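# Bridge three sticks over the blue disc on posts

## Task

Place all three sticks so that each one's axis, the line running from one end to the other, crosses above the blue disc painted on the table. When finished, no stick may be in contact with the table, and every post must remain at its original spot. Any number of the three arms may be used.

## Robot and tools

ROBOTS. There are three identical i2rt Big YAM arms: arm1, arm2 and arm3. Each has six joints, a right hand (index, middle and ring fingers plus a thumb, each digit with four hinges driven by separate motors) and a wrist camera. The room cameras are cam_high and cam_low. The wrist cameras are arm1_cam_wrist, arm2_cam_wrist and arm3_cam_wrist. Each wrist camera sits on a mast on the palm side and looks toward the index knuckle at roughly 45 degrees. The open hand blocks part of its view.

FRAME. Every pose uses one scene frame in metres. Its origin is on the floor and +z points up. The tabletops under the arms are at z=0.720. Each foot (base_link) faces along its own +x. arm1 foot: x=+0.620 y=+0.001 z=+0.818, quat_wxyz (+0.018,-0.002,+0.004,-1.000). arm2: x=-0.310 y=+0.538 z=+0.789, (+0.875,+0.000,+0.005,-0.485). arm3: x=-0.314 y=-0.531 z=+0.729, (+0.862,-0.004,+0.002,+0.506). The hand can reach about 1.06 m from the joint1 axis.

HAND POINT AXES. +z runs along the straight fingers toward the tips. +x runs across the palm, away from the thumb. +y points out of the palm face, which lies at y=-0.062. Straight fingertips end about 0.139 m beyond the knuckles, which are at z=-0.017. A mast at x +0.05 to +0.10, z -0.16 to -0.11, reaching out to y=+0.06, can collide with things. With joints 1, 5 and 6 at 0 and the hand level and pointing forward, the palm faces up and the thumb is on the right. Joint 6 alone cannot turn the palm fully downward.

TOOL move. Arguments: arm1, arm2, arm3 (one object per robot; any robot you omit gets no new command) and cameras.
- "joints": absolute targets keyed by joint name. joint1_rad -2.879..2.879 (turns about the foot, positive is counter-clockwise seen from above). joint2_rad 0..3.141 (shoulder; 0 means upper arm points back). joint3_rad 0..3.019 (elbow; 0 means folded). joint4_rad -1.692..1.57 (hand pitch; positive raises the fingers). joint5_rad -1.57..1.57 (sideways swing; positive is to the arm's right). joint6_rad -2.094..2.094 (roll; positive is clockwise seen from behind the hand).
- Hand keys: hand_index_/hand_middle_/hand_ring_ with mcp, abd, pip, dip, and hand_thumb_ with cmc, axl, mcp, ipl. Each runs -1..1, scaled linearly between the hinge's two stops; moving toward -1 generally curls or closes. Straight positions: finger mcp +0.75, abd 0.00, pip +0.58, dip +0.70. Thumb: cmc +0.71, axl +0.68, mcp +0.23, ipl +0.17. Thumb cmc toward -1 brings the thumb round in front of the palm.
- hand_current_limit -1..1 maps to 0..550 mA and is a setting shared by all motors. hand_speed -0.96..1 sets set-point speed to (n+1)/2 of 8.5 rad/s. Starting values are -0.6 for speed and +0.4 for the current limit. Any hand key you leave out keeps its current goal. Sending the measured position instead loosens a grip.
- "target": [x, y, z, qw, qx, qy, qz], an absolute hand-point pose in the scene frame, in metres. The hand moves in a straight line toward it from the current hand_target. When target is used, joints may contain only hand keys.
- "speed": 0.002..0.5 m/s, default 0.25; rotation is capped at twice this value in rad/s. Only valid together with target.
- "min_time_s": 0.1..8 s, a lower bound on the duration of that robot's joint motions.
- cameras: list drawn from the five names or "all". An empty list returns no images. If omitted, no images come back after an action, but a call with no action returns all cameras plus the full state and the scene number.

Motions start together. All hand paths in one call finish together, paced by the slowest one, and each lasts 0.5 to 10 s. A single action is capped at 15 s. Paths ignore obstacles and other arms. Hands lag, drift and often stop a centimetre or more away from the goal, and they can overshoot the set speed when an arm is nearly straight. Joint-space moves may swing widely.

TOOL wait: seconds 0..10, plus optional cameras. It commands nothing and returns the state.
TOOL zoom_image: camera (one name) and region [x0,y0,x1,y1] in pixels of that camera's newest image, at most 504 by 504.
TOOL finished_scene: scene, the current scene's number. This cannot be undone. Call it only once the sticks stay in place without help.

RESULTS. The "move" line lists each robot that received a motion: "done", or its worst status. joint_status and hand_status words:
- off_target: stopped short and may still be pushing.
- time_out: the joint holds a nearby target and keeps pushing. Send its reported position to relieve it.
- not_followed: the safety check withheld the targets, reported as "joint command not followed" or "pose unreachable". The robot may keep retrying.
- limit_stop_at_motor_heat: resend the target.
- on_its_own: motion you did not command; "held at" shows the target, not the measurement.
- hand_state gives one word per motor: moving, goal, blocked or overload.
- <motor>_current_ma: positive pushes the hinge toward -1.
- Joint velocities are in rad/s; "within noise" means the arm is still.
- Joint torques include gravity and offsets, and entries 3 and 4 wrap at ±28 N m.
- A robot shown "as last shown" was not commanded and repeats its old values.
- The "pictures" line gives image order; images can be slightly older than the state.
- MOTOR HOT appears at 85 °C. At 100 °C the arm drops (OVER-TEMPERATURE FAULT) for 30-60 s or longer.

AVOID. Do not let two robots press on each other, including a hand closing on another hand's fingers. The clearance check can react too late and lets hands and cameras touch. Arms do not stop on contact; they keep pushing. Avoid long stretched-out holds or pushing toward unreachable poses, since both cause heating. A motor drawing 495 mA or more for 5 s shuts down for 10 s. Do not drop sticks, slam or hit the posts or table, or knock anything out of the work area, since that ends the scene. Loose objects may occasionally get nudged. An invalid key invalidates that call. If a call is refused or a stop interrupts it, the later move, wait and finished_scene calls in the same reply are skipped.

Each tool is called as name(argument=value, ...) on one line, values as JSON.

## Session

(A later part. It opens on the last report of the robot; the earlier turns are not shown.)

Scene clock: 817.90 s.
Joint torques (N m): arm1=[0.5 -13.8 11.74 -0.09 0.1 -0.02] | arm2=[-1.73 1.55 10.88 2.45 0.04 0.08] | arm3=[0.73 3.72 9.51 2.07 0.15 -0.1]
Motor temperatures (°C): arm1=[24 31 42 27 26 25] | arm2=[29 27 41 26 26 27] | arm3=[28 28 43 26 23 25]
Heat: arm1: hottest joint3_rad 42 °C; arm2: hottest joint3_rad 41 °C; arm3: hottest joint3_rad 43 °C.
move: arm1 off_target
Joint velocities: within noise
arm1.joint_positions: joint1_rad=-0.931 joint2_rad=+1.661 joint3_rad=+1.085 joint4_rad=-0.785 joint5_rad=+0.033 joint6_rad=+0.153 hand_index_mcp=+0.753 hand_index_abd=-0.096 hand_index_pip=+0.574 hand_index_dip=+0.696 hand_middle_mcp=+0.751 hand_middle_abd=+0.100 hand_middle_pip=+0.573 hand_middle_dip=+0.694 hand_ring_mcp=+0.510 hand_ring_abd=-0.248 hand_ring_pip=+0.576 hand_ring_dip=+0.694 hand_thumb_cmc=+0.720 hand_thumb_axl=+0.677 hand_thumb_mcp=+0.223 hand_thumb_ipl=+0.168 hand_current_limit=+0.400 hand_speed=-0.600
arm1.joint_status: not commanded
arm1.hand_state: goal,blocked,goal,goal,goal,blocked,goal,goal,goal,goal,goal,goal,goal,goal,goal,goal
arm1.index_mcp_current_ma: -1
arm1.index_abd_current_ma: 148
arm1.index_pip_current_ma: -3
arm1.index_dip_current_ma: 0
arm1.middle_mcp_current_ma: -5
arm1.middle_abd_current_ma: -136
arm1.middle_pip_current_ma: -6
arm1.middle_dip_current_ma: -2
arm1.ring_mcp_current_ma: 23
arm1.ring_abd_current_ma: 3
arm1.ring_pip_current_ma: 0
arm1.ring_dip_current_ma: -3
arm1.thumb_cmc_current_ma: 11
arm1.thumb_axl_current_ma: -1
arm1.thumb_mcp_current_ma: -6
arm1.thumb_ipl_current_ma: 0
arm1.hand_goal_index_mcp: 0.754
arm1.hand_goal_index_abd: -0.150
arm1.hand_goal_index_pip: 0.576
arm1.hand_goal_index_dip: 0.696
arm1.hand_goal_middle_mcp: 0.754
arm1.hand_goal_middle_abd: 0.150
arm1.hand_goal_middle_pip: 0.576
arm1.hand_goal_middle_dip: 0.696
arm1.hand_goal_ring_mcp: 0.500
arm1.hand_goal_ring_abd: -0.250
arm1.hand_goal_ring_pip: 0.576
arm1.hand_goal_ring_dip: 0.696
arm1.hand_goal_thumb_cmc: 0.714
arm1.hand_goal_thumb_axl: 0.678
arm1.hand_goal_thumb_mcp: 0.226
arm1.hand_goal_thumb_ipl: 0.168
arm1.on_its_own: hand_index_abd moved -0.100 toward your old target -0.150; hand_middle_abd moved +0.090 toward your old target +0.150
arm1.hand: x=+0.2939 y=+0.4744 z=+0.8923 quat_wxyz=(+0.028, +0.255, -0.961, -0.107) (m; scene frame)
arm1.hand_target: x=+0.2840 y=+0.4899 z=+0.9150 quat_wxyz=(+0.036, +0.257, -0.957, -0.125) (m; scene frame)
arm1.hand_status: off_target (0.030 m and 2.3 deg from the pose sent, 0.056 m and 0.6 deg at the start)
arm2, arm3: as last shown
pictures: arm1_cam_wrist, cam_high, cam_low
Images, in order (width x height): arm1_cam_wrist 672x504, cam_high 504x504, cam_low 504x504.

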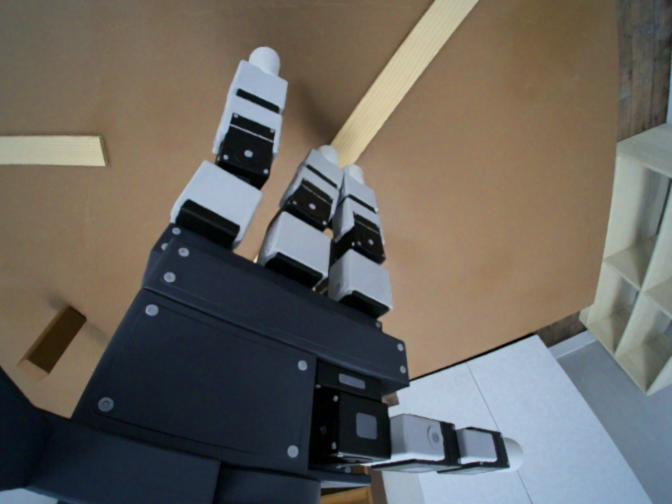

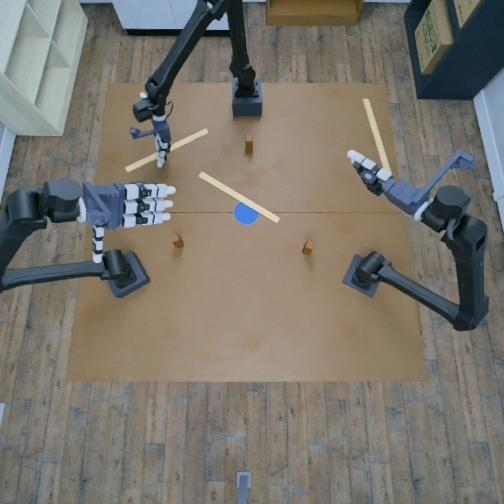

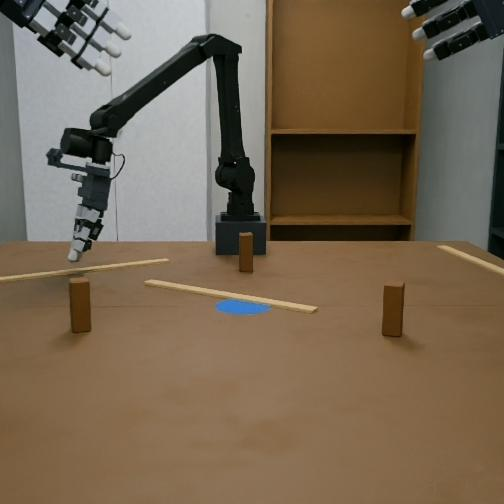

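move(arm1={"target": [0.288, 0.487, 0.895, -0.0214, -0.2582, 0.9573, 0.1294], "speed": 0.1, "joints": {"hand_index_abd": 0.1, "hand_middle_abd": -0.1, "hand_ring_mcp": 0.3}})

move(arm1={"target": [0.291, 0.4845, 0.867, -0.0214, -0.2582, 0.9573, 0.1294], "speed": 0.08})

move(arm1={"target": [0.293, 0.481, 0.855, -0.0214, -0.2582, 0.9573, 0.1294], "speed": 0.08}, cameras=["arm1_cam_wrist", "cam_low"])

zoom_image(camera="cam_low", region=[50, 200, 150, 300])

zoom_image(camera="arm1_cam_wrist", region=[200, 50, 500, 300])

Scene clock: 876.47 s.
Joint torques (N m): arm1=[0.62 -12.4 8.94 1.25 0.3 0] | arm2=[-1.61 1.55 10.88 2.43 0.05 0.07] | arm3=[2.26 3.78 9.5 1.92 0.11 -0.05]
Motor temperatures (°C): arm1=[24 34 44 27 26 25] | arm2=[29 27 41 26 26 27] | arm3=[28 28 43 26 23 25]
Heat: arm1: hottest joint3_rad 44 °C; arm2: hottest joint3_rad 41 °C; arm3: hottest joint3_rad 43 °C.
move: arm1 done
Joint velocities: within noise
arm1.joint_positions: joint1_rad=-0.931 joint2_rad=+1.661 joint3_rad=+1.085 joint4_rad=-0.759 joint5_rad=+0.059 joint6_rad=+0.153 hand_index_mcp=+0.753 hand_index_abd=+0.096 hand_index_pip=+0.574 hand_index_dip=+0.696 hand_middle_mcp=+0.753 hand_middle_abd=-0.096 hand_middle_pip=+0.573 hand_middle_dip=+0.694 hand_ring_mcp=+0.315 hand_ring_abd=-0.248 hand_ring_pip=+0.576 hand_ring_dip=+0.694 hand_thumb_cmc=+0.720 hand_thumb_axl=+0.677 hand_thumb_mcp=+0.223 hand_thumb_ipl=+0.168 hand_current_limit=+0.400 hand_speed=-0.600
arm1.joint_status: all done
arm1.hand_state: goal,goal,goal,goal,goal,goal,goal,goal,goal,goal,goal,goal,goal,goal,goal,goal
arm1.index_mcp_current_ma: -1
arm1.index_abd_current_ma: -6
arm1.index_pip_current_ma: -3
arm1.index_dip_current_ma: 0
arm1.middle_mcp_current_ma: -2
arm1.middle_abd_current_ma: 6
arm1.middle_pip_current_ma: -4
arm1.middle_dip_current_ma: -2
arm1.ring_mcp_current_ma: 38
arm1.ring_abd_current_ma: 3
arm1.ring_pip_current_ma: 0
arm1.ring_dip_current_ma: -3
arm1.thumb_cmc_current_ma: 11
arm1.thumb_axl_current_ma: -1
arm1.thumb_mcp_current_ma: -6
arm1.thumb_ipl_current_ma: 0
arm1.hand_goal_index_mcp: 0.754
arm1.hand_goal_index_abd: 0.100
arm1.hand_goal_index_pip: 0.576
arm1.hand_goal_index_dip: 0.696
arm1.hand_goal_middle_mcp: 0.754
arm1.hand_goal_middle_abd: -0.100
arm1.hand_goal_middle_pip: 0.576
arm1.hand_goal_middle_dip: 0.696
arm1.hand_goal_ring_mcp: 0.300
arm1.hand_goal_ring_abd: -0.250
arm1.hand_goal_ring_pip: 0.576
arm1.hand_goal_ring_dip: 0.696
arm1.hand_goal_thumb_cmc: 0.714
arm1.hand_goal_thumb_axl: 0.678
arm1.hand_goal_thumb_mcp: 0.226
arm1.hand_goal_thumb_ipl: 0.168
arm1.hand: x=+0.2939 y=+0.4815 z=+0.8969 quat_wxyz=(+0.022, +0.253, -0.959, -0.124) (m; scene frame)
arm1.hand_target: x=+0.2879 y=+0.4868 z=+0.8950 quat_wxyz=(+0.022, +0.258, -0.957, -0.129) (m; scene frame)
arm1.hand_status: done (0.008 m and 0.9 deg from the pose sent, 0.014 m and 2.7 deg at the start)
arm2, arm3: as last shown
pictures: none

Scene clock: 877.67 s.
Joint torques (N m): arm1=[0.5 -12.75 6.98 1.4 0.3 -0.02] | arm2=[-1.44 1.61 10.89 2.44 0.05 0.07] | arm3=[1.79 3.96 9.59 2.02 0.12 -0.1]
Motor temperatures (°C): arm1=[24 34 44 27 26 25] | arm2=[29 27 41 26 26 27] | arm3=[28 28 43 26 23 25]
Heat: arm1: hottest joint3_rad 44 °C; arm2: hottest joint3_rad 41 °C; arm3: hottest joint3_rad 43 °C.
move: arm1 off_target
Joint velocities: within noise
arm1.joint_positions: joint1_rad=-0.931 joint2_rad=+1.696 joint3_rad=+1.066 joint4_rad=-0.683 joint5_rad=+0.060 joint6_rad=+0.153 hand_index_mcp=+0.753 hand_index_abd=+0.096 hand_index_pip=+0.574 hand_index_dip=+0.696 hand_middle_mcp=+0.753 hand_middle_abd=-0.096 hand_middle_pip=+0.573 hand_middle_dip=+0.694 hand_ring_mcp=+0.315 hand_ring_abd=-0.248 hand_ring_pip=+0.576 hand_ring_dip=+0.694 hand_thumb_cmc=+0.720 hand_thumb_axl=+0.677 hand_thumb_mcp=+0.223 hand_thumb_ipl=+0.168 hand_current_limit=+0.400 hand_speed=-0.600
arm1.joint_status: not commanded
arm1.hand_state: goal,goal,goal,goal,goal,goal,goal,goal,goal,goal,goal,goal,goal,goal,goal,goal
arm1.index_mcp_current_ma: -1
arm1.index_abd_current_ma: -6
arm1.index_pip_current_ma: -3
arm1.index_dip_current_ma: 0
arm1.middle_mcp_current_ma: -1
arm1.middle_abd_current_ma: 6
arm1.middle_pip_current_ma: -4
arm1.middle_dip_current_ma: -2
arm1.ring_mcp_current_ma: 38
arm1.ring_abd_current_ma: 3
arm1.ring_pip_current_ma: 0
arm1.ring_dip_current_ma: -3
arm1.thumb_cmc_current_ma: 11
arm1.thumb_axl_current_ma: -1
arm1.thumb_mcp_current_ma: -6
arm1.thumb_ipl_current_ma: 0
arm1.hand_goal_index_mcp: 0.754
arm1.hand_goal_index_abd: 0.100
arm1.hand_goal_index_pip: 0.576
arm1.hand_goal_index_dip: 0.696
arm1.hand_goal_middle_mcp: 0.754
arm1.hand_goal_middle_abd: -0.100
arm1.hand_goal_middle_pip: 0.576
arm1.hand_goal_middle_dip: 0.696
arm1.hand_goal_ring_mcp: 0.300
arm1.hand_goal_ring_abd: -0.250
arm1.hand_goal_ring_pip: 0.576
arm1.hand_goal_ring_dip: 0.696
arm1.hand_goal_thumb_cmc: 0.714
arm1.hand_goal_thumb_axl: 0.678
arm1.hand_goal_thumb_mcp: 0.226
arm1.hand_goal_thumb_ipl: 0.168
arm1.hand: x=+0.2903 y=+0.4865 z=+0.8792 quat_wxyz=(+0.025, +0.252, -0.958, -0.134) (m; scene frame)
arm1.hand_target: x=+0.2912 y=+0.4845 z=+0.8673 quat_wxyz=(+0.021, +0.258, -0.957, -0.129) (m; scene frame)
arm1.hand_status: off_target (0.012 m and 1.0 deg from the pose sent, 0.030 m and 0.9 deg at the start)
arm2, arm3: as last shown
pictures: none

Scene clock: 878.67 s.
Joint torques (N m): arm1=[0.56 -12.57 6.71 1.44 0.29 0] | arm2=[-1.44 1.67 10.91 2.39 0.04 0.06] | arm3=[1.55 3.31 9.46 2.06 0.12 -0.1]
Motor temperatures (°C): arm1=[24 34 44 27 26 25] | arm2=[29 27 41 26 26 27] | arm3=[28 28 43 26 23 25]
Heat: arm1: hottest joint3_rad 44 °C; arm2: hottest joint3_rad 41 °C; arm3: hottest joint3_rad 43 °C.
move: arm1 off_target
Joint velocities: within noise
arm1.joint_positions: joint1_rad=-0.931 joint2_rad=+1.706 joint3_rad=+1.044 joint4_rad=-0.650 joint5_rad=+0.060 joint6_rad=+0.153 hand_index_mcp=+0.753 hand_index_abd=+0.096 hand_index_pip=+0.574 hand_index_dip=+0.696 hand_middle_mcp=+0.753 hand_middle_abd=-0.096 hand_middle_pip=+0.573 hand_middle_dip=+0.694 hand_ring_mcp=+0.315 hand_ring_abd=-0.248 hand_ring_pip=+0.576 hand_ring_dip=+0.694 hand_thumb_cmc=+0.720 hand_thumb_axl=+0.677 hand_thumb_mcp=+0.223 hand_thumb_ipl=+0.168 hand_current_limit=+0.400 hand_speed=-0.600
arm1.joint_status: not commanded
arm1.hand_state: goal,goal,goal,goal,goal,goal,goal,goal,goal,goal,goal,goal,goal,goal,goal,goal
arm1.index_mcp_current_ma: -1
arm1.index_abd_current_ma: -6
arm1.index_pip_current_ma: -3
arm1.index_dip_current_ma: 0
arm1.middle_mcp_current_ma: -1
arm1.middle_abd_current_ma: 6
arm1.middle_pip_current_ma: -4
arm1.middle_dip_current_ma: -2
arm1.ring_mcp_current_ma: 38
arm1.ring_abd_current_ma: 3
arm1.ring_pip_current_ma: 0
arm1.ring_dip_current_ma: -3
arm1.thumb_cmc_current_ma: 11
arm1.thumb_axl_current_ma: -1
arm1.thumb_mcp_current_ma: -6
arm1.thumb_ipl_current_ma: 0
arm1.hand_goal_index_mcp: 0.754
arm1.hand_goal_index_abd: 0.100
arm1.hand_goal_index_pip: 0.576
arm1.hand_goal_index_dip: 0.696
arm1.hand_goal_middle_mcp: 0.754
arm1.hand_goal_middle_abd: -0.100
arm1.hand_goal_middle_pip: 0.576
arm1.hand_goal_middle_dip: 0.696
arm1.hand_goal_ring_mcp: 0.300
arm1.hand_goal_ring_abd: -0.250
arm1.hand_goal_ring_pip: 0.576
arm1.hand_goal_ring_dip: 0.696
arm1.hand_goal_thumb_cmc: 0.714
arm1.hand_goal_thumb_axl: 0.678
arm1.hand_goal_thumb_mcp: 0.226
arm1.hand_goal_thumb_ipl: 0.168
arm1.hand: x=+0.2925 y=+0.4838 z=+0.8683 quat_wxyz=(+0.025, +0.252, -0.958, -0.135) (m; scene frame)
arm1.hand_target: x=+0.2934 y=+0.4805 z=+0.8551 quat_wxyz=(+0.021, +0.258, -0.957, -0.129) (m; scene frame)
arm1.hand_status: off_target (0.014 m and 1.0 deg from the pose sent, 0.025 m and 1.0 deg at the start)
arm2.joint_positions: joint1_rad=-0.236 joint2_rad=+0.633 joint3_rad=+1.346 joint4_rad=-1.359 joint5_rad=-0.103 joint6_rad=+1.070 hand_index_mcp=+0.754 hand_index_abd=+0.000 hand_index_pip=+0.577 hand_index_dip=+0.696 hand_middle_mcp=+0.754 hand_middle_abd=+0.000 hand_middle_pip=+0.577 hand_middle_dip=+0.696 hand_ring_mcp=+0.754 hand_ring_abd=+0.000 hand_ring_pip=+0.577 hand_ring_dip=+0.696 hand_thumb_cmc=+0.714 hand_thumb_axl=+0.677 hand_thumb_mcp=+0.226 hand_thumb_ipl=+0.168 hand_current_limit=+0.400 hand_speed=-0.600
arm2.joint_status: not commanded
arm2.hand_state: goal,goal,goal,goal,goal,goal,goal,goal,goal,goal,goal,goal,goal,goal,goal,goal
arm2.index_mcp_current_ma: 0
arm2.index_abd_current_ma: 0
arm2.index_pip_current_ma: 1
arm2.index_dip_current_ma: 0
arm2.middle_mcp_current_ma: 0
arm2.middle_abd_current_ma: 0
arm2.middle_pip_current_ma: 1
arm2.middle_dip_current_ma: 0
arm2.ring_mcp_current_ma: 0
arm2.ring_abd_current_ma: 0
arm2.ring_pip_current_ma: 1
arm2.ring_dip_current_ma: 0
arm2.thumb_cmc_current_ma: 0
arm2.thumb_axl_current_ma: -1
arm2.thumb_mcp_current_ma: -1
arm2.thumb_ipl_current_ma: 0
arm2.hand_goal_index_mcp: 0.754
arm2.hand_goal_index_abd: 0.000
arm2.hand_goal_index_pip: 0.576
arm2.hand_goal_index_dip: 0.696
arm2.hand_goal_middle_mcp: 0.754
arm2.hand_goal_middle_abd: 0.000
arm2.hand_goal_middle_pip: 0.576
arm2.hand_goal_middle_dip: 0.696
arm2.hand_goal_ring_mcp: 0.754
arm2.hand_goal_ring_abd: 0.000
arm2.hand_goal_ring_pip: 0.576
arm2.hand_goal_ring_dip: 0.696
arm2.hand_goal_thumb_cmc: 0.714
arm2.hand_goal_thumb_axl: 0.678
arm2.hand_goal_thumb_mcp: 0.226
arm2.hand_goal_thumb_ipl: 0.168
arm2.hand: x=-0.2867 y=+0.2657 z=+1.3096 quat_wxyz=(+0.312, +0.843, -0.304, +0.316) (m; scene frame)
arm2.hand_target: x=-0.2872 y=+0.2675 z=+1.3238 quat_wxyz=(+0.323, +0.836, -0.301, +0.325) (m; scene frame)
arm2.hand_status: not commanded
arm3.joint_positions: joint1_rad=-0.248 joint2_rad=+0.524 joint3_rad=+1.344 joint4_rad=-1.154 joint5_rad=+0.108 joint6_rad=+1.160 hand_index_mcp=+0.755 hand_index_abd=+0.001 hand_index_pip=+0.577 hand_index_dip=+0.696 hand_middle_mcp=+0.755 hand_middle_abd=+0.001 hand_middle_pip=+0.577 hand_middle_dip=+0.696 hand_ring_mcp=+0.755 hand_ring_abd=+0.001 hand_ring_pip=+0.577 hand_ring_dip=+0.696 hand_thumb_cmc=+0.715 hand_thumb_axl=+0.677 hand_thumb_mcp=+0.226 hand_thumb_ipl=+0.168 hand_current_limit=+0.400 hand_speed=-0.600
arm3.joint_status: not commanded
arm3.hand_state: goal,goal,goal,goal,goal,goal,goal,goal,goal,goal,goal,goal,goal,goal,goal,goal
arm3.index_mcp_current_ma: 1
arm3.index_abd_current_ma: 0
arm3.index_pip_current_ma: 0
arm3.index_dip_current_ma: 0
arm3.middle_mcp_current_ma: 1
arm3.middle_abd_current_ma: 0
arm3.middle_pip_current_ma: 0
arm3.middle_dip_current_ma: 0
arm3.ring_mcp_current_ma: 1
arm3.ring_abd_current_ma: 0
arm3.ring_pip_current_ma: 0
arm3.ring_dip_current_ma: 0
arm3.thumb_cmc_current_ma: 0
arm3.thumb_axl_current_ma: 0
arm3.thumb_mcp_current_ma: 0
arm3.thumb_ipl_current_ma: 0
arm3.hand_goal_index_mcp: 0.754
arm3.hand_goal_index_abd: 0.000
arm3.hand_goal_index_pip: 0.576
arm3.hand_goal_index_dip: 0.696
arm3.hand_goal_middle_mcp: 0.754
arm3.hand_goal_middle_abd: 0.000
arm3.hand_goal_middle_pip: 0.576
arm3.hand_goal_middle_dip: 0.696
arm3.hand_goal_ring_mcp: 0.754
arm3.hand_goal_ring_abd: 0.000
arm3.hand_goal_ring_pip: 0.576
arm3.hand_goal_ring_dip: 0.696
arm3.hand_goal_thumb_cmc: 0.714
arm3.hand_goal_thumb_axl: 0.678
arm3.hand_goal_thumb_mcp: 0.226
arm3.hand_goal_thumb_ipl: 0.168
arm3.hand: x=-0.0891 y=-0.4405 z=+1.3218 quat_wxyz=(-0.069, +0.684, +0.444, +0.575) (m; scene frame)
arm3.hand_target: x=-0.0923 y=-0.4439 z=+1.3317 quat_wxyz=(-0.072, +0.679, +0.440, +0.584) (m; scene frame)
arm3.hand_status: not commanded
pictures: arm1_cam_wrist, cam_low
Images, in order (width x height): arm1_cam_wrist 672x504, cam_low 504x504.

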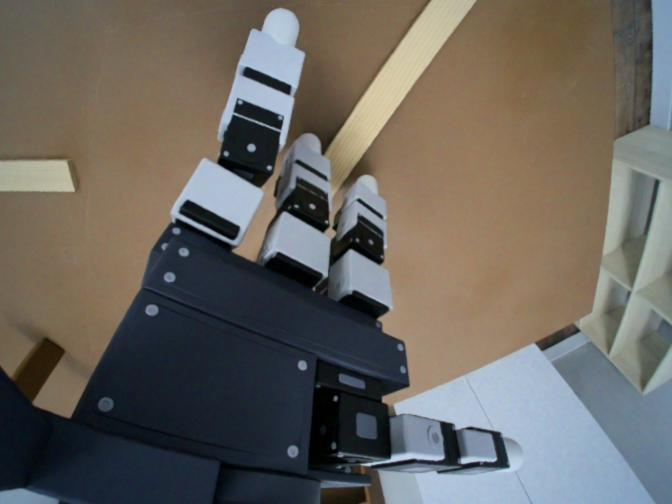

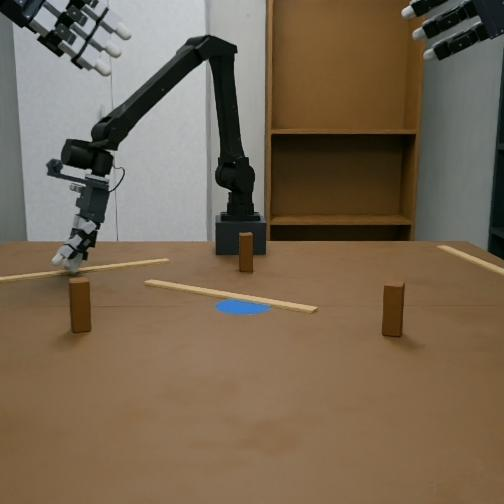

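Scaled by 5.040 from the camera's 504x504 image, which has a finer 720x720 frame.

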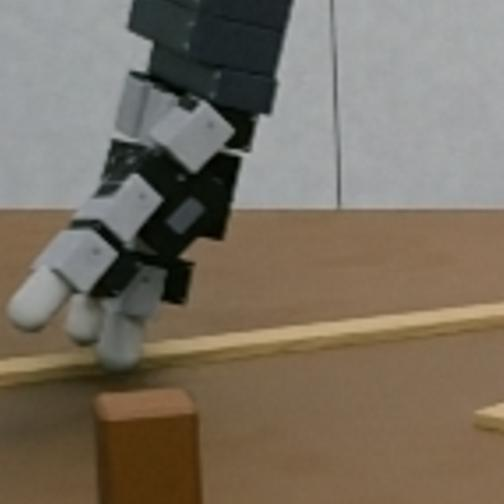

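Scaled by 1.680 from the camera's 672x504 image, which has a finer 960x720 frame.

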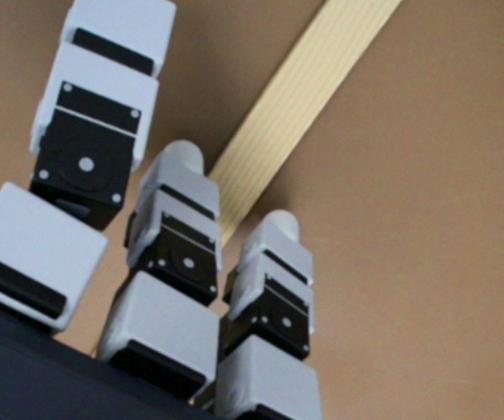

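move(arm1={"target": [0.296, 0.477, 0.845, -0.0214, -0.2582, 0.9573, 0.1294], "speed": 0.08})

move(arm1={"target": [0.296, 0.475, 0.838, -0.0214, -0.2582, 0.9573, 0.1294], "speed": 0.08})

Scene clock: 885.80 s.
Joint torques (N m): arm1=[0.67 -12.1 6.16 1.57 0.24 0] | arm2=[-1.44 1.67 10.89 2.41 0.04 0.06] | arm3=[1.85 3.96 9.63 1.98 0.11 -0.06]
Motor temperatures (°C): arm1=[24 33 43 27 26 25] | arm2=[29 27 41 26 26 27] | arm3=[28 28 43 26 23 25]
Heat: arm1: hottest joint3_rad 43 °C; arm2: hottest joint3_rad 41 °C; arm3: hottest joint3_rad 43 °C.
move: arm1 off_target
Joint velocities: within noise
arm1.joint_positions: joint1_rad=-0.931 joint2_rad=+1.707 joint3_rad=+1.026 joint4_rad=-0.621 joint5_rad=+0.062 joint6_rad=+0.153 hand_index_mcp=+0.754 hand_index_abd=+0.096 hand_index_pip=+0.574 hand_index_dip=+0.696 hand_middle_mcp=+0.760 hand_middle_abd=-0.098 hand_middle_pip=+0.579 hand_middle_dip=+0.697 hand_ring_mcp=+0.315 hand_ring_abd=-0.248 hand_ring_pip=+0.576 hand_ring_dip=+0.694 hand_thumb_cmc=+0.720 hand_thumb_axl=+0.677 hand_thumb_mcp=+0.223 hand_thumb_ipl=+0.168 hand_current_limit=+0.400 hand_speed=-0.600
arm1.joint_status: not commanded
arm1.hand_state: goal,goal,goal,goal,goal,goal,goal,goal,goal,goal,goal,goal,goal,goal,goal,goal
arm1.index_mcp_current_ma: -1
arm1.index_abd_current_ma: -6
arm1.index_pip_current_ma: -3
arm1.index_dip_current_ma: 0
arm1.middle_mcp_current_ma: 12
arm1.middle_abd_current_ma: 3
arm1.middle_pip_current_ma: 5
arm1.middle_dip_current_ma: 1
arm1.ring_mcp_current_ma: 38
arm1.ring_abd_current_ma: 3
arm1.ring_pip_current_ma: 0
arm1.ring_dip_current_ma: -3
arm1.thumb_cmc_current_ma: 11
arm1.thumb_axl_current_ma: -1
arm1.thumb_mcp_current_ma: -6
arm1.thumb_ipl_current_ma: 0
arm1.hand_goal_index_mcp: 0.754
arm1.hand_goal_index_abd: 0.100
arm1.hand_goal_index_pip: 0.576
arm1.hand_goal_index_dip: 0.696
arm1.hand_goal_middle_mcp: 0.754
arm1.hand_goal_middle_abd: -0.100
arm1.hand_goal_middle_pip: 0.576
arm1.hand_goal_middle_dip: 0.696
arm1.hand_goal_ring_mcp: 0.300
arm1.hand_goal_ring_abd: -0.250
arm1.hand_goal_ring_pip: 0.576
arm1.hand_goal_ring_dip: 0.696
arm1.hand_goal_thumb_cmc: 0.714
arm1.hand_goal_thumb_axl: 0.678
arm1.hand_goal_thumb_mcp: 0.226
arm1.hand_goal_thumb_ipl: 0.168
arm1.hand: x=+0.2938 y=+0.4826 z=+0.8641 quat_wxyz=(+0.027, +0.252, -0.957, -0.140) (m; scene frame)
arm1.hand_target: x=+0.2964 y=+0.4766 z=+0.8455 quat_wxyz=(+0.021, +0.258, -0.957, -0.129) (m; scene frame)
arm1.hand_status: off_target (0.020 m and 1.5 deg from the pose sent, 0.025 m and 1.0 deg at the start)
arm2, arm3: as last shown
pictures: none

Scene clock: 886.77 s.
Joint torques (N m): arm1=[0.91 -11.52 5.7 1.74 0.21 0.03] | arm2=[-1.32 1.49 10.88 2.39 0.05 0.07] | arm3=[1.61 3.9 9.52 2.13 0.11 -0.11]
Motor temperatures (°C): arm1=[24 33 43 27 26 25] | arm2=[29 27 41 26 26 27] | arm3=[28 28 43 26 23 25]
Heat: arm1: hottest joint3_rad 43 °C; arm2: hottest joint3_rad 41 °C; arm3: hottest joint3_rad 43 °C.
move: arm1 off_target
Joint velocities: within noise
arm1.joint_positions: joint1_rad=-0.931 joint2_rad=+1.707 joint3_rad=+1.021 joint4_rad=-0.604 joint5_rad=+0.063 joint6_rad=+0.153 hand_index_mcp=+0.754 hand_index_abd=+0.096 hand_index_pip=+0.574 hand_index_dip=+0.696 hand_middle_mcp=+0.771 hand_middle_abd=-0.099 hand_middle_pip=+0.588 hand_middle_dip=+0.703 hand_ring_mcp=+0.315 hand_ring_abd=-0.248 hand_ring_pip=+0.576 hand_ring_dip=+0.694 hand_thumb_cmc=+0.720 hand_thumb_axl=+0.677 hand_thumb_mcp=+0.223 hand_thumb_ipl=+0.168 hand_current_limit=+0.400 hand_speed=-0.600
arm1.joint_status: not commanded
arm1.hand_state: goal,goal,goal,goal,goal,goal,goal,goal,goal,goal,goal,goal,goal,goal,goal,goal
arm1.index_mcp_current_ma: -1
arm1.index_abd_current_ma: -6
arm1.index_pip_current_ma: -3
arm1.index_dip_current_ma: 0
arm1.middle_mcp_current_ma: 45
arm1.middle_abd_current_ma: 1
arm1.middle_pip_current_ma: 27
arm1.middle_dip_current_ma: 14
arm1.ring_mcp_current_ma: 38
arm1.ring_abd_current_ma: 3
arm1.ring_pip_current_ma: 0
arm1.ring_dip_current_ma: -3
arm1.thumb_cmc_current_ma: 11
arm1.thumb_axl_current_ma: -1
arm1.thumb_mcp_current_ma: -6
arm1.thumb_ipl_current_ma: 0
arm1.hand_goal_index_mcp: 0.754
arm1.hand_goal_index_abd: 0.100
arm1.hand_goal_index_pip: 0.576
arm1.hand_goal_index_dip: 0.696
arm1.hand_goal_middle_mcp: 0.754
arm1.hand_goal_middle_abd: -0.100
arm1.hand_goal_middle_pip: 0.576
arm1.hand_goal_middle_dip: 0.696
arm1.hand_goal_ring_mcp: 0.300
arm1.hand_goal_ring_abd: -0.250
arm1.hand_goal_ring_pip: 0.576
arm1.hand_goal_ring_dip: 0.696
arm1.hand_goal_thumb_cmc: 0.714
arm1.hand_goal_thumb_axl: 0.678
arm1.hand_goal_thumb_mcp: 0.226
arm1.hand_goal_thumb_ipl: 0.168
arm1.hand: x=+0.2932 y=+0.4838 z=+0.8645 quat_wxyz=(+0.029, +0.251, -0.957, -0.145) (m; scene frame)
arm1.hand_target: x=+0.2966 y=+0.4745 z=+0.8390 quat_wxyz=(+0.021, +0.258, -0.957, -0.130) (m; scene frame)
arm1.hand_status: off_target (0.028 m and 2.2 deg from the pose sent, 0.027 m and 1.5 deg at the start)
arm2, arm3: as last shown
pictures: none

move(arm1={"target": [0.296, 0.475, 0.843, -0.0276, -0.2574, 0.9575, 0.1278], "speed": 0.08})

move(arm1={"target": [0.297, 0.473, 0.836, -0.0276, -0.2574, 0.9575, 0.1278], "speed": 0.08})

Scene clock: 894.10 s.
Joint torques (N m): arm1=[0.62 -12.1 6 1.21 0.04 0.02] | arm2=[-1.55 1.61 10.92 2.4 0.05 0.07] | arm3=[1.44 3.55 9.54 2 0.16 -0.04]
Motor temperatures (°C): arm1=[24 33 42 27 26 25] | arm2=[28 27 41 26 26 27] | arm3=[28 28 44 26 23 25]
Heat: arm1: hottest joint3_rad 42 °C; arm2: hottest joint3_rad 41 °C; arm3: hottest joint3_rad 44 °C.
move: arm1 off_target
Joint velocities: within noise
arm1.joint_positions: joint1_rad=-0.931 joint2_rad=+1.706 joint3_rad=+1.021 joint4_rad=-0.604 joint5_rad=+0.052 joint6_rad=+0.153 hand_index_mcp=+0.754 hand_index_abd=+0.096 hand_index_pip=+0.574 hand_index_dip=+0.696 hand_middle_mcp=+0.771 hand_middle_abd=-0.102 hand_middle_pip=+0.588 hand_middle_dip=+0.703 hand_ring_mcp=+0.315 hand_ring_abd=-0.248 hand_ring_pip=+0.576 hand_ring_dip=+0.694 hand_thumb_cmc=+0.720 hand_thumb_axl=+0.677 hand_thumb_mcp=+0.223 hand_thumb_ipl=+0.168 hand_current_limit=+0.400 hand_speed=-0.600
arm1.joint_status: not commanded
arm1.hand_state: goal,goal,goal,goal,goal,goal,goal,goal,goal,goal,goal,goal,goal,goal,goal,goal
arm1.index_mcp_current_ma: -1
arm1.index_abd_current_ma: -6
arm1.index_pip_current_ma: -3
arm1.index_dip_current_ma: 0
arm1.middle_mcp_current_ma: 46
arm1.middle_abd_current_ma: -3
arm1.middle_pip_current_ma: 27
arm1.middle_dip_current_ma: 14
arm1.ring_mcp_current_ma: 38
arm1.ring_abd_current_ma: 3
arm1.ring_pip_current_ma: 0
arm1.ring_dip_current_ma: -3
arm1.thumb_cmc_current_ma: 11
arm1.thumb_axl_current_ma: -1
arm1.thumb_mcp_current_ma: -6
arm1.thumb_ipl_current_ma: 0
arm1.hand_goal_index_mcp: 0.754
arm1.hand_goal_index_abd: 0.100
arm1.hand_goal_index_pip: 0.576
arm1.hand_goal_index_dip: 0.696
arm1.hand_goal_middle_mcp: 0.754
arm1.hand_goal_middle_abd: -0.100
arm1.hand_goal_middle_pip: 0.576
arm1.hand_goal_middle_dip: 0.696
arm1.hand_goal_ring_mcp: 0.300
arm1.hand_goal_ring_abd: -0.250
arm1.hand_goal_ring_pip: 0.576
arm1.hand_goal_ring_dip: 0.696
arm1.hand_goal_thumb_cmc: 0.714
arm1.hand_goal_thumb_axl: 0.678
arm1.hand_goal_thumb_mcp: 0.226
arm1.hand_goal_thumb_ipl: 0.168
arm1.hand: x=+0.2918 y=+0.4826 z=+0.8641 quat_wxyz=(+0.033, +0.252, -0.956, -0.143) (m; scene frame)
arm1.hand_target: x=+0.2964 y=+0.4744 z=+0.8433 quat_wxyz=(+0.028, +0.257, -0.958, -0.127) (m; scene frame)
arm1.hand_status: off_target (0.023 m and 2.0 deg from the pose sent, 0.023 m and 2.1 deg at the start)
arm2, arm3: as last shown
pictures: none

Scene clock: 895.07 s.
Joint torques (N m): arm1=[0.67 -11.22 5.6 1.68 0.08 0.03] | arm2=[-1.49 1.85 10.88 2.44 0.05 0.06] | arm3=[1.55 3.72 9.61 1.98 0.15 -0.13]
Motor temperatures (°C): arm1=[24 33 42 27 26 25] | arm2=[28 27 41 26 26 27] | arm3=[28 28 44 26 23 25]
Heat: arm1: hottest joint3_rad 42 °C; arm2: hottest joint3_rad 41 °C; arm3: hottest joint3_rad 44 °C.
move: arm1 off_target
Joint velocities: within noise
arm1.joint_positions: joint1_rad=-0.931 joint2_rad=+1.704 joint3_rad=+1.013 joint4_rad=-0.593 joint5_rad=+0.052 joint6_rad=+0.153 hand_index_mcp=+0.754 hand_index_abd=+0.096 hand_index_pip=+0.574 hand_index_dip=+0.696 hand_middle_mcp=+0.771 hand_middle_abd=-0.102 hand_middle_pip=+0.588 hand_middle_dip=+0.703 hand_ring_mcp=+0.315 hand_ring_abd=-0.248 hand_ring_pip=+0.576 hand_ring_dip=+0.694 hand_thumb_cmc=+0.720 hand_thumb_axl=+0.677 hand_thumb_mcp=+0.223 hand_thumb_ipl=+0.168 hand_current_limit=+0.400 hand_speed=-0.600
arm1.joint_status: not commanded
arm1.hand_state: goal,goal,goal,goal,goal,goal,goal,goal,goal,goal,goal,goal,goal,goal,goal,goal
arm1.index_mcp_current_ma: -1
arm1.index_abd_current_ma: -6
arm1.index_pip_current_ma: -3
arm1.index_dip_current_ma: 0
arm1.middle_mcp_current_ma: 46
arm1.middle_abd_current_ma: -3
arm1.middle_pip_current_ma: 27
arm1.middle_dip_current_ma: 14
arm1.ring_mcp_current_ma: 38
arm1.ring_abd_current_ma: 3
arm1.ring_pip_current_ma: 0
arm1.ring_dip_current_ma: -3
arm1.thumb_cmc_current_ma: 11
arm1.thumb_axl_current_ma: -1
arm1.thumb_mcp_current_ma: -6
arm1.thumb_ipl_current_ma: 0
arm1.hand_goal_index_mcp: 0.754
arm1.hand_goal_index_abd: 0.100
arm1.hand_goal_index_pip: 0.576
arm1.hand_goal_index_dip: 0.696
arm1.hand_goal_middle_mcp: 0.754
arm1.hand_goal_middle_abd: -0.100
arm1.hand_goal_middle_pip: 0.576
arm1.hand_goal_middle_dip: 0.696
arm1.hand_goal_ring_mcp: 0.300
arm1.hand_goal_ring_abd: -0.250
arm1.hand_goal_ring_pip: 0.576
arm1.hand_goal_ring_dip: 0.696
arm1.hand_goal_thumb_cmc: 0.714
arm1.hand_goal_thumb_axl: 0.678
arm1.hand_goal_thumb_mcp: 0.226
arm1.hand_goal_thumb_ipl: 0.168
arm1.hand: x=+0.2923 y=+0.4820 z=+0.8639 quat_wxyz=(+0.035, +0.252, -0.956, -0.146) (m; scene frame)
arm1.hand_target: x=+0.2975 y=+0.4724 z=+0.8372 quat_wxyz=(+0.028, +0.257, -0.957, -0.128) (m; scene frame)
arm1.hand_status: off_target (0.030 m and 2.3 deg from the pose sent, 0.030 m and 2.0 deg at the start)
arm2, arm3: as last shown
pictures: none

move(arm1={"joints": {"hand_index_abd": -0.2, "hand_middle_abd": 0.2, "hand_current_limit": 0.75}}, cameras=["arm1_cam_wrist", "cam_low"])

zoom_image(camera="cam_low", region=[50, 200, 150, 300])

Scene clock: 902.67 s.
Joint torques (N m): arm1=[0.21 -11.22 5.57 1.58 0.14 0.03] | arm2=[-1.49 1.38 10.92 2.41 0.04 0.06] | arm3=[1.73 4.07 9.61 2.18 0.15 -0.11]
Motor temperatures (°C): arm1=[24 33 41 27 26 25] | arm2=[28 27 41 26 26 27] | arm3=[28 28 44 26 23 25]
Heat: arm1: hottest joint3_rad 41 °C; arm2: hottest joint3_rad 41 °C; arm3: hottest joint3_rad 44 °C.
move: arm1 off_target
Joint velocities: within noise
arm1.joint_positions: joint1_rad=-0.927 joint2_rad=+1.703 joint3_rad=+1.013 joint4_rad=-0.591 joint5_rad=+0.051 joint6_rad=+0.153 hand_index_mcp=+0.753 hand_index_abd=-0.041 hand_index_pip=+0.574 hand_index_dip=+0.696 hand_middle_mcp=+0.771 hand_middle_abd=-0.028 hand_middle_pip=+0.588 hand_middle_dip=+0.703 hand_ring_mcp=+0.315 hand_ring_abd=-0.248 hand_ring_pip=+0.576 hand_ring_dip=+0.694 hand_thumb_cmc=+0.720 hand_thumb_axl=+0.677 hand_thumb_mcp=+0.223 hand_thumb_ipl=+0.168 hand_current_limit=+0.750 hand_speed=-0.600
arm1.joint_status: hand_index_abd off_target (ended at -0.041, target -0.200); hand_middle_abd off_target (ended at -0.028, target +0.200); the others done
arm1.hand_state: goal,blocked,goal,goal,goal,blocked,goal,goal,goal,goal,goal,goal,goal,goal,goal,goal
arm1.index_mcp_current_ma: -1
arm1.index_abd_current_ma: 481
arm1.index_pip_current_ma: -3
arm1.index_dip_current_ma: 0
arm1.middle_mcp_current_ma: 46
arm1.middle_abd_current_ma: -481
arm1.middle_pip_current_ma: 27
arm1.middle_dip_current_ma: 14
arm1.ring_mcp_current_ma: 38
arm1.ring_abd_current_ma: 3
arm1.ring_pip_current_ma: 0
arm1.ring_dip_current_ma: -3
arm1.thumb_cmc_current_ma: 11
arm1.thumb_axl_current_ma: -1
arm1.thumb_mcp_current_ma: -7
arm1.thumb_ipl_current_ma: 0
arm1.hand_goal_index_mcp: 0.754
arm1.hand_goal_index_abd: -0.200
arm1.hand_goal_index_pip: 0.576
arm1.hand_goal_index_dip: 0.696
arm1.hand_goal_middle_mcp: 0.754
arm1.hand_goal_middle_abd: 0.200
arm1.hand_goal_middle_pip: 0.576
arm1.hand_goal_middle_dip: 0.696
arm1.hand_goal_ring_mcp: 0.300
arm1.hand_goal_ring_abd: -0.250
arm1.hand_goal_ring_pip: 0.576
arm1.hand_goal_ring_dip: 0.696
arm1.hand_goal_thumb_cmc: 0.714
arm1.hand_goal_thumb_axl: 0.678
arm1.hand_goal_thumb_mcp: 0.226
arm1.hand_goal_thumb_ipl: 0.168
arm1.hand: x=+0.2896 y=+0.4806 z=+0.8645 quat_wxyz=(+0.036, +0.254, -0.955, -0.147) (m; scene frame)
arm1.hand_target: x=+0.2976 y=+0.4723 z=+0.8372 quat_wxyz=(+0.028, +0.257, -0.957, -0.128) (m; scene frame)
arm1.hand_status: not commanded
arm2, arm3: as last shown
pictures: arm1_cam_wrist, cam_low
Images, in order (width x height): arm1_cam_wrist 672x504, cam_low 504x504.

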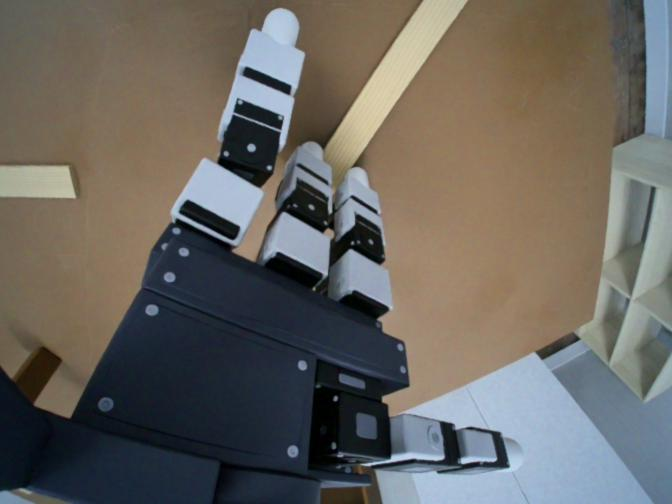

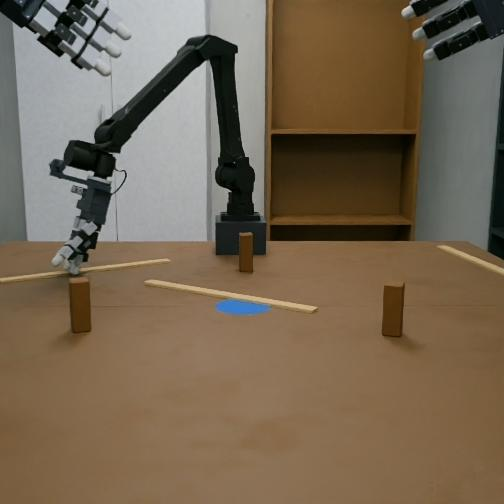

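Scaled by 5.040 from the camera's 504x504 image, which has a finer 720x720 frame.

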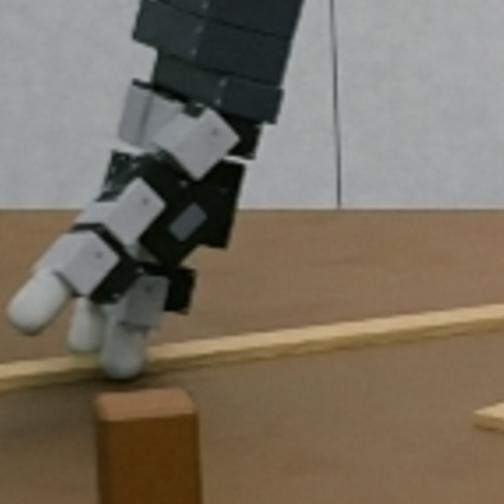

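move(arm1={"target": [0.284, 0.4895, 0.905, -0.0276, -0.2574, 0.9575, 0.1278], "speed": 0.03}, cameras=["arm1_cam_wrist", "cam_low"])

zoom_image(camera="cam_low", region=[50, 200, 150, 300])

Scene clock: 911.00 s.
Joint torques (N m): arm1=[0.09 -13.98 11.6 0.14 0.23 0.04] | arm2=[-1.55 1.61 10.88 2.43 0.04 0.06] | arm3=[1.55 3.84 9.48 2 0.15 -0.11]
Motor temperatures (°C): arm1=[24 33 41 27 26 25] | arm2=[28 27 41 26 26 27] | arm3=[28 28 44 26 23 25]
Heat: arm1: hottest joint3_rad 41 °C; arm2: hottest joint3_rad 41 °C; arm3: hottest joint3_rad 44 °C.
move: arm1 off_target
Joint velocities: within noise
arm1.joint_positions: joint1_rad=-0.927 joint2_rad=+1.675 joint3_rad=+1.068 joint4_rad=-0.759 joint5_rad=+0.049 joint6_rad=+0.153 hand_index_mcp=+0.747 hand_index_abd=-0.143 hand_index_pip=+0.570 hand_index_dip=+0.693 hand_middle_mcp=+0.756 hand_middle_abd=+0.061 hand_middle_pip=+0.575 hand_middle_dip=+0.694 hand_ring_mcp=+0.314 hand_ring_abd=-0.248 hand_ring_pip=+0.576 hand_ring_dip=+0.694 hand_thumb_cmc=+0.719 hand_thumb_axl=+0.677 hand_thumb_mcp=+0.223 hand_thumb_ipl=+0.168 hand_current_limit=+0.750 hand_speed=-0.600
arm1.joint_status: not commanded
arm1.hand_state: goal,blocked,goal,goal,goal,blocked,goal,goal,goal,goal,goal,goal,goal,goal,goal,goal
arm1.index_mcp_current_ma: -16
arm1.index_abd_current_ma: 158
arm1.index_pip_current_ma: -13
arm1.index_dip_current_ma: -6
arm1.middle_mcp_current_ma: 3
arm1.middle_abd_current_ma: -476
arm1.middle_pip_current_ma: -1
arm1.middle_dip_current_ma: -2
arm1.ring_mcp_current_ma: 36
arm1.ring_abd_current_ma: 3
arm1.ring_pip_current_ma: 0
arm1.ring_dip_current_ma: -3
arm1.thumb_cmc_current_ma: 10
arm1.thumb_axl_current_ma: -1
arm1.thumb_mcp_current_ma: -7
arm1.thumb_ipl_current_ma: 0
arm1.hand_goal_index_mcp: 0.754
arm1.hand_goal_index_abd: -0.200
arm1.hand_goal_index_pip: 0.576
arm1.hand_goal_index_dip: 0.696
arm1.hand_goal_middle_mcp: 0.754
arm1.hand_goal_middle_abd: 0.200
arm1.hand_goal_middle_pip: 0.576
arm1.hand_goal_middle_dip: 0.696
arm1.hand_goal_ring_mcp: 0.300
arm1.hand_goal_ring_abd: -0.250
arm1.hand_goal_ring_pip: 0.576
arm1.hand_goal_ring_dip: 0.696
arm1.hand_goal_thumb_cmc: 0.714
arm1.hand_goal_thumb_axl: 0.678
arm1.hand_goal_thumb_mcp: 0.226
arm1.hand_goal_thumb_ipl: 0.168
arm1.on_its_own: hand_index_abd moved -0.103 toward your old target -0.200; hand_middle_abd moved +0.090 toward your old target +0.200
arm1.hand: x=+0.2956 y=+0.4727 z=+0.8811 quat_wxyz=(+0.020, +0.257, -0.960, -0.108) (m; scene frame)
arm1.hand_target: x=+0.2848 y=+0.4885 z=+0.9054 quat_wxyz=(+0.028, +0.257, -0.957, -0.128) (m; scene frame)
arm1.hand_status: off_target (0.031 m and 2.4 deg from the pose sent, 0.042 m and 2.4 deg at the start)
arm2, arm3: as last shown
pictures: arm1_cam_wrist, cam_low
Images, in order (width x height): arm1_cam_wrist 672x504, cam_low 504x504.

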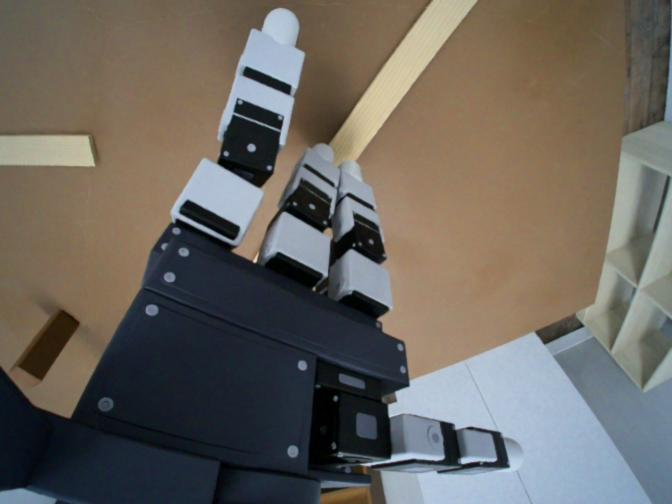

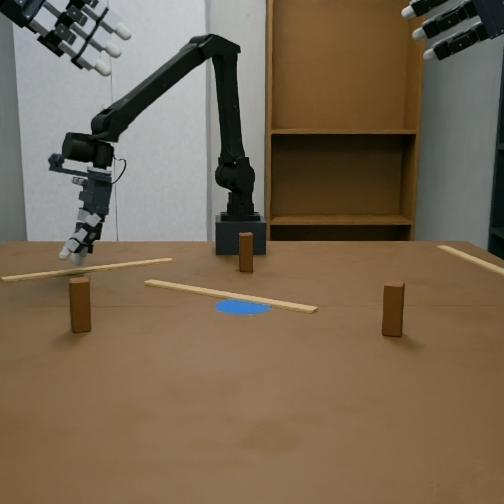

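Scaled by 5.040 from the camera's 504x504 image, which has a finer 720x720 frame.

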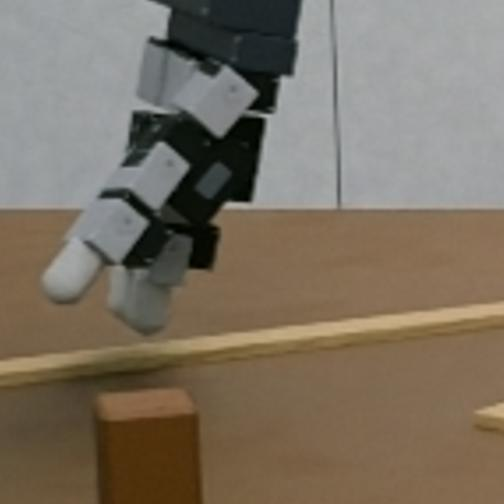

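move(arm1={"target": [0.29, 0.48, 1.0, -0.0338, -0.2566, 0.9577, 0.1261], "speed": 0.15, "joints": {"hand_index_abd": 0.2, "hand_middle_abd": -0.2, "hand_current_limit": 0.4, "hand_ring_mcp": -0.342, "hand_ring_pip": -0.59, "hand_ring_dip": 0.26, "hand_index_dip": -0.609, "hand_middle_dip": -0.609}}, cameras=["arm1_cam_wrist", "cam_low", "cam_high"])

zoom_image(camera="cam_low", region=[20, 150, 170, 300])

zoom_image(camera="arm1_cam_wrist", region=[200, 50, 500, 300])

Scene clock: 1125.60 s.
Joint torques (N m): arm1=[0.03 -12.45 12.9 -0.01 0.08 0.04] | arm2=[-1.55 1.79 10.93 2.41 0.05 0.07] | arm3=[1.14 4.19 9.54 2.09 0.1 -0.12]
Motor temperatures (°C): arm1=[24 35 47 27 26 25] | arm2=[28 27 42 26 26 27] | arm3=[28 27 44 26 23 25]
Heat: arm1: hottest joint3_rad 47 °C; arm2: hottest joint3_rad 42 °C; arm3: hottest joint3_rad 44 °C.
move: arm1 off_target
Joint velocities: within noise
arm1.joint_positions: joint1_rad=-0.927 joint2_rad=+1.535 joint3_rad=+1.178 joint4_rad=-1.001 joint5_rad=+0.039 joint6_rad=+0.153 hand_index_mcp=+0.753 hand_index_abd=+0.195 hand_index_pip=+0.574 hand_index_dip=-0.605 hand_middle_mcp=+0.756 hand_middle_abd=-0.195 hand_middle_pip=+0.575 hand_middle_dip=-0.604 hand_ring_mcp=-0.323 hand_ring_abd=-0.248 hand_ring_pip=-0.586 hand_ring_dip=+0.262 hand_thumb_cmc=+0.719 hand_thumb_axl=+0.677 hand_thumb_mcp=+0.223 hand_thumb_ipl=+0.168 hand_current_limit=+0.400 hand_speed=-0.600
arm1.joint_status: all done
arm1.hand_state: goal,goal,goal,goal,goal,goal,goal,goal,goal,goal,goal,goal,goal,goal,goal,goal
arm1.index_mcp_current_ma: -2
arm1.index_abd_current_ma: -8
arm1.index_pip_current_ma: -4
arm1.index_dip_current_ma: 6
arm1.middle_mcp_current_ma: 3
arm1.middle_abd_current_ma: 8
arm1.middle_pip_current_ma: -1
arm1.middle_dip_current_ma: 7
arm1.ring_mcp_current_ma: 51
arm1.ring_abd_current_ma: 3
arm1.ring_pip_current_ma: 7
arm1.ring_dip_current_ma: 4
arm1.thumb_cmc_current_ma: 10
arm1.thumb_axl_current_ma: -1
arm1.thumb_mcp_current_ma: -7
arm1.thumb_ipl_current_ma: 0
arm1.hand_goal_index_mcp: 0.754
arm1.hand_goal_index_abd: 0.200
arm1.hand_goal_index_pip: 0.576
arm1.hand_goal_index_dip: -0.608
arm1.hand_goal_middle_mcp: 0.754
arm1.hand_goal_middle_abd: -0.200
arm1.hand_goal_middle_pip: 0.576
arm1.hand_goal_middle_dip: -0.608
arm1.hand_goal_ring_mcp: -0.342
arm1.hand_goal_ring_abd: -0.250
arm1.hand_goal_ring_pip: -0.590
arm1.hand_goal_ring_dip: 0.260
arm1.hand_goal_thumb_cmc: 0.714
arm1.hand_goal_thumb_axl: 0.678
arm1.hand_goal_thumb_mcp: 0.226
arm1.hand_goal_thumb_ipl: 0.168
arm1.hand: x=+0.2988 y=+0.4655 z=+0.9772 quat_wxyz=(+0.026, +0.257, -0.960, -0.109) (m; scene frame)
arm1.hand_target: x=+0.2906 y=+0.4790 z=+1.0002 quat_wxyz=(+0.034, +0.257, -0.958, -0.126) (m; scene frame)
arm1.hand_status: off_target (0.028 m and 2.1 deg from the pose sent, 0.119 m and 2.6 deg at the start)
arm2, arm3: as last shown
pictures: arm1_cam_wrist, cam_high, cam_low
Images, in order (width x height): arm1_cam_wrist 672x504, cam_high 504x504, cam_low 504x504.

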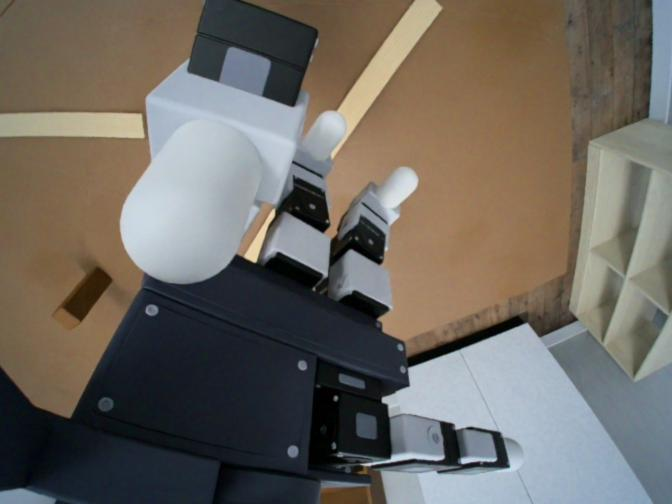

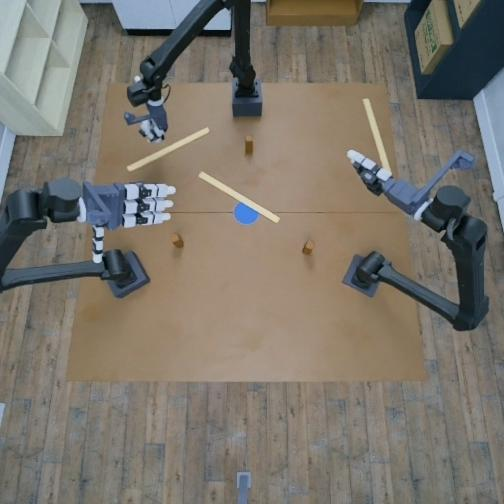

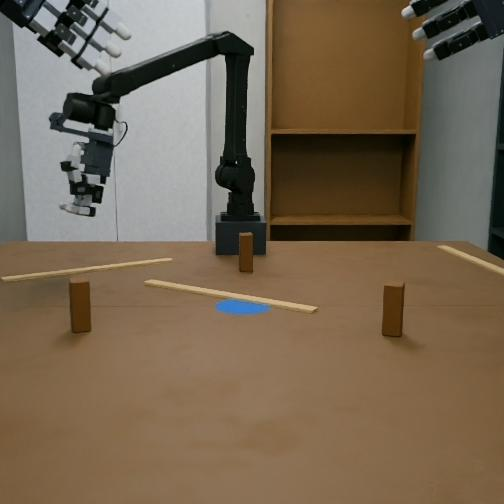

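Scaled by 3.360 from the camera's 504x504 image, which has a finer 720x720 frame.

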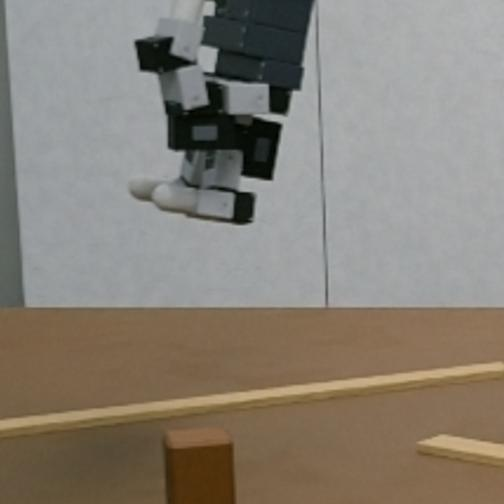

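Scaled by 1.680 from the camera's 672x504 image, which has a finer 960x720 frame.

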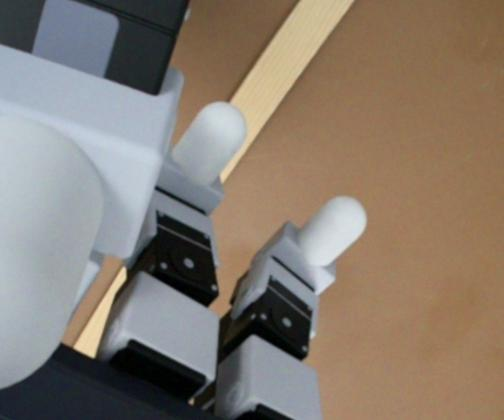

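zoom_image(camera="cam_high", region=[110, 60, 250, 200])

Scaled by 3.600 from the camera's 504x504 image, which has a finer 720x720 frame.

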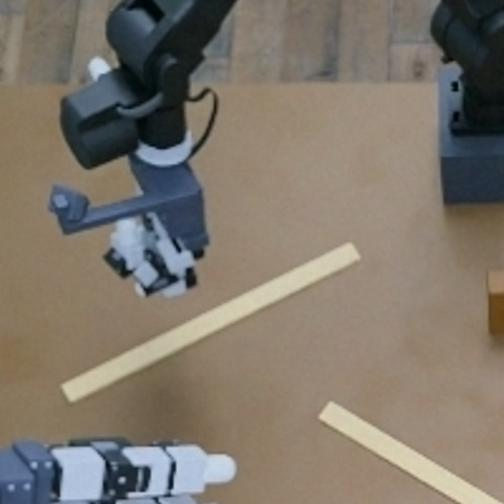

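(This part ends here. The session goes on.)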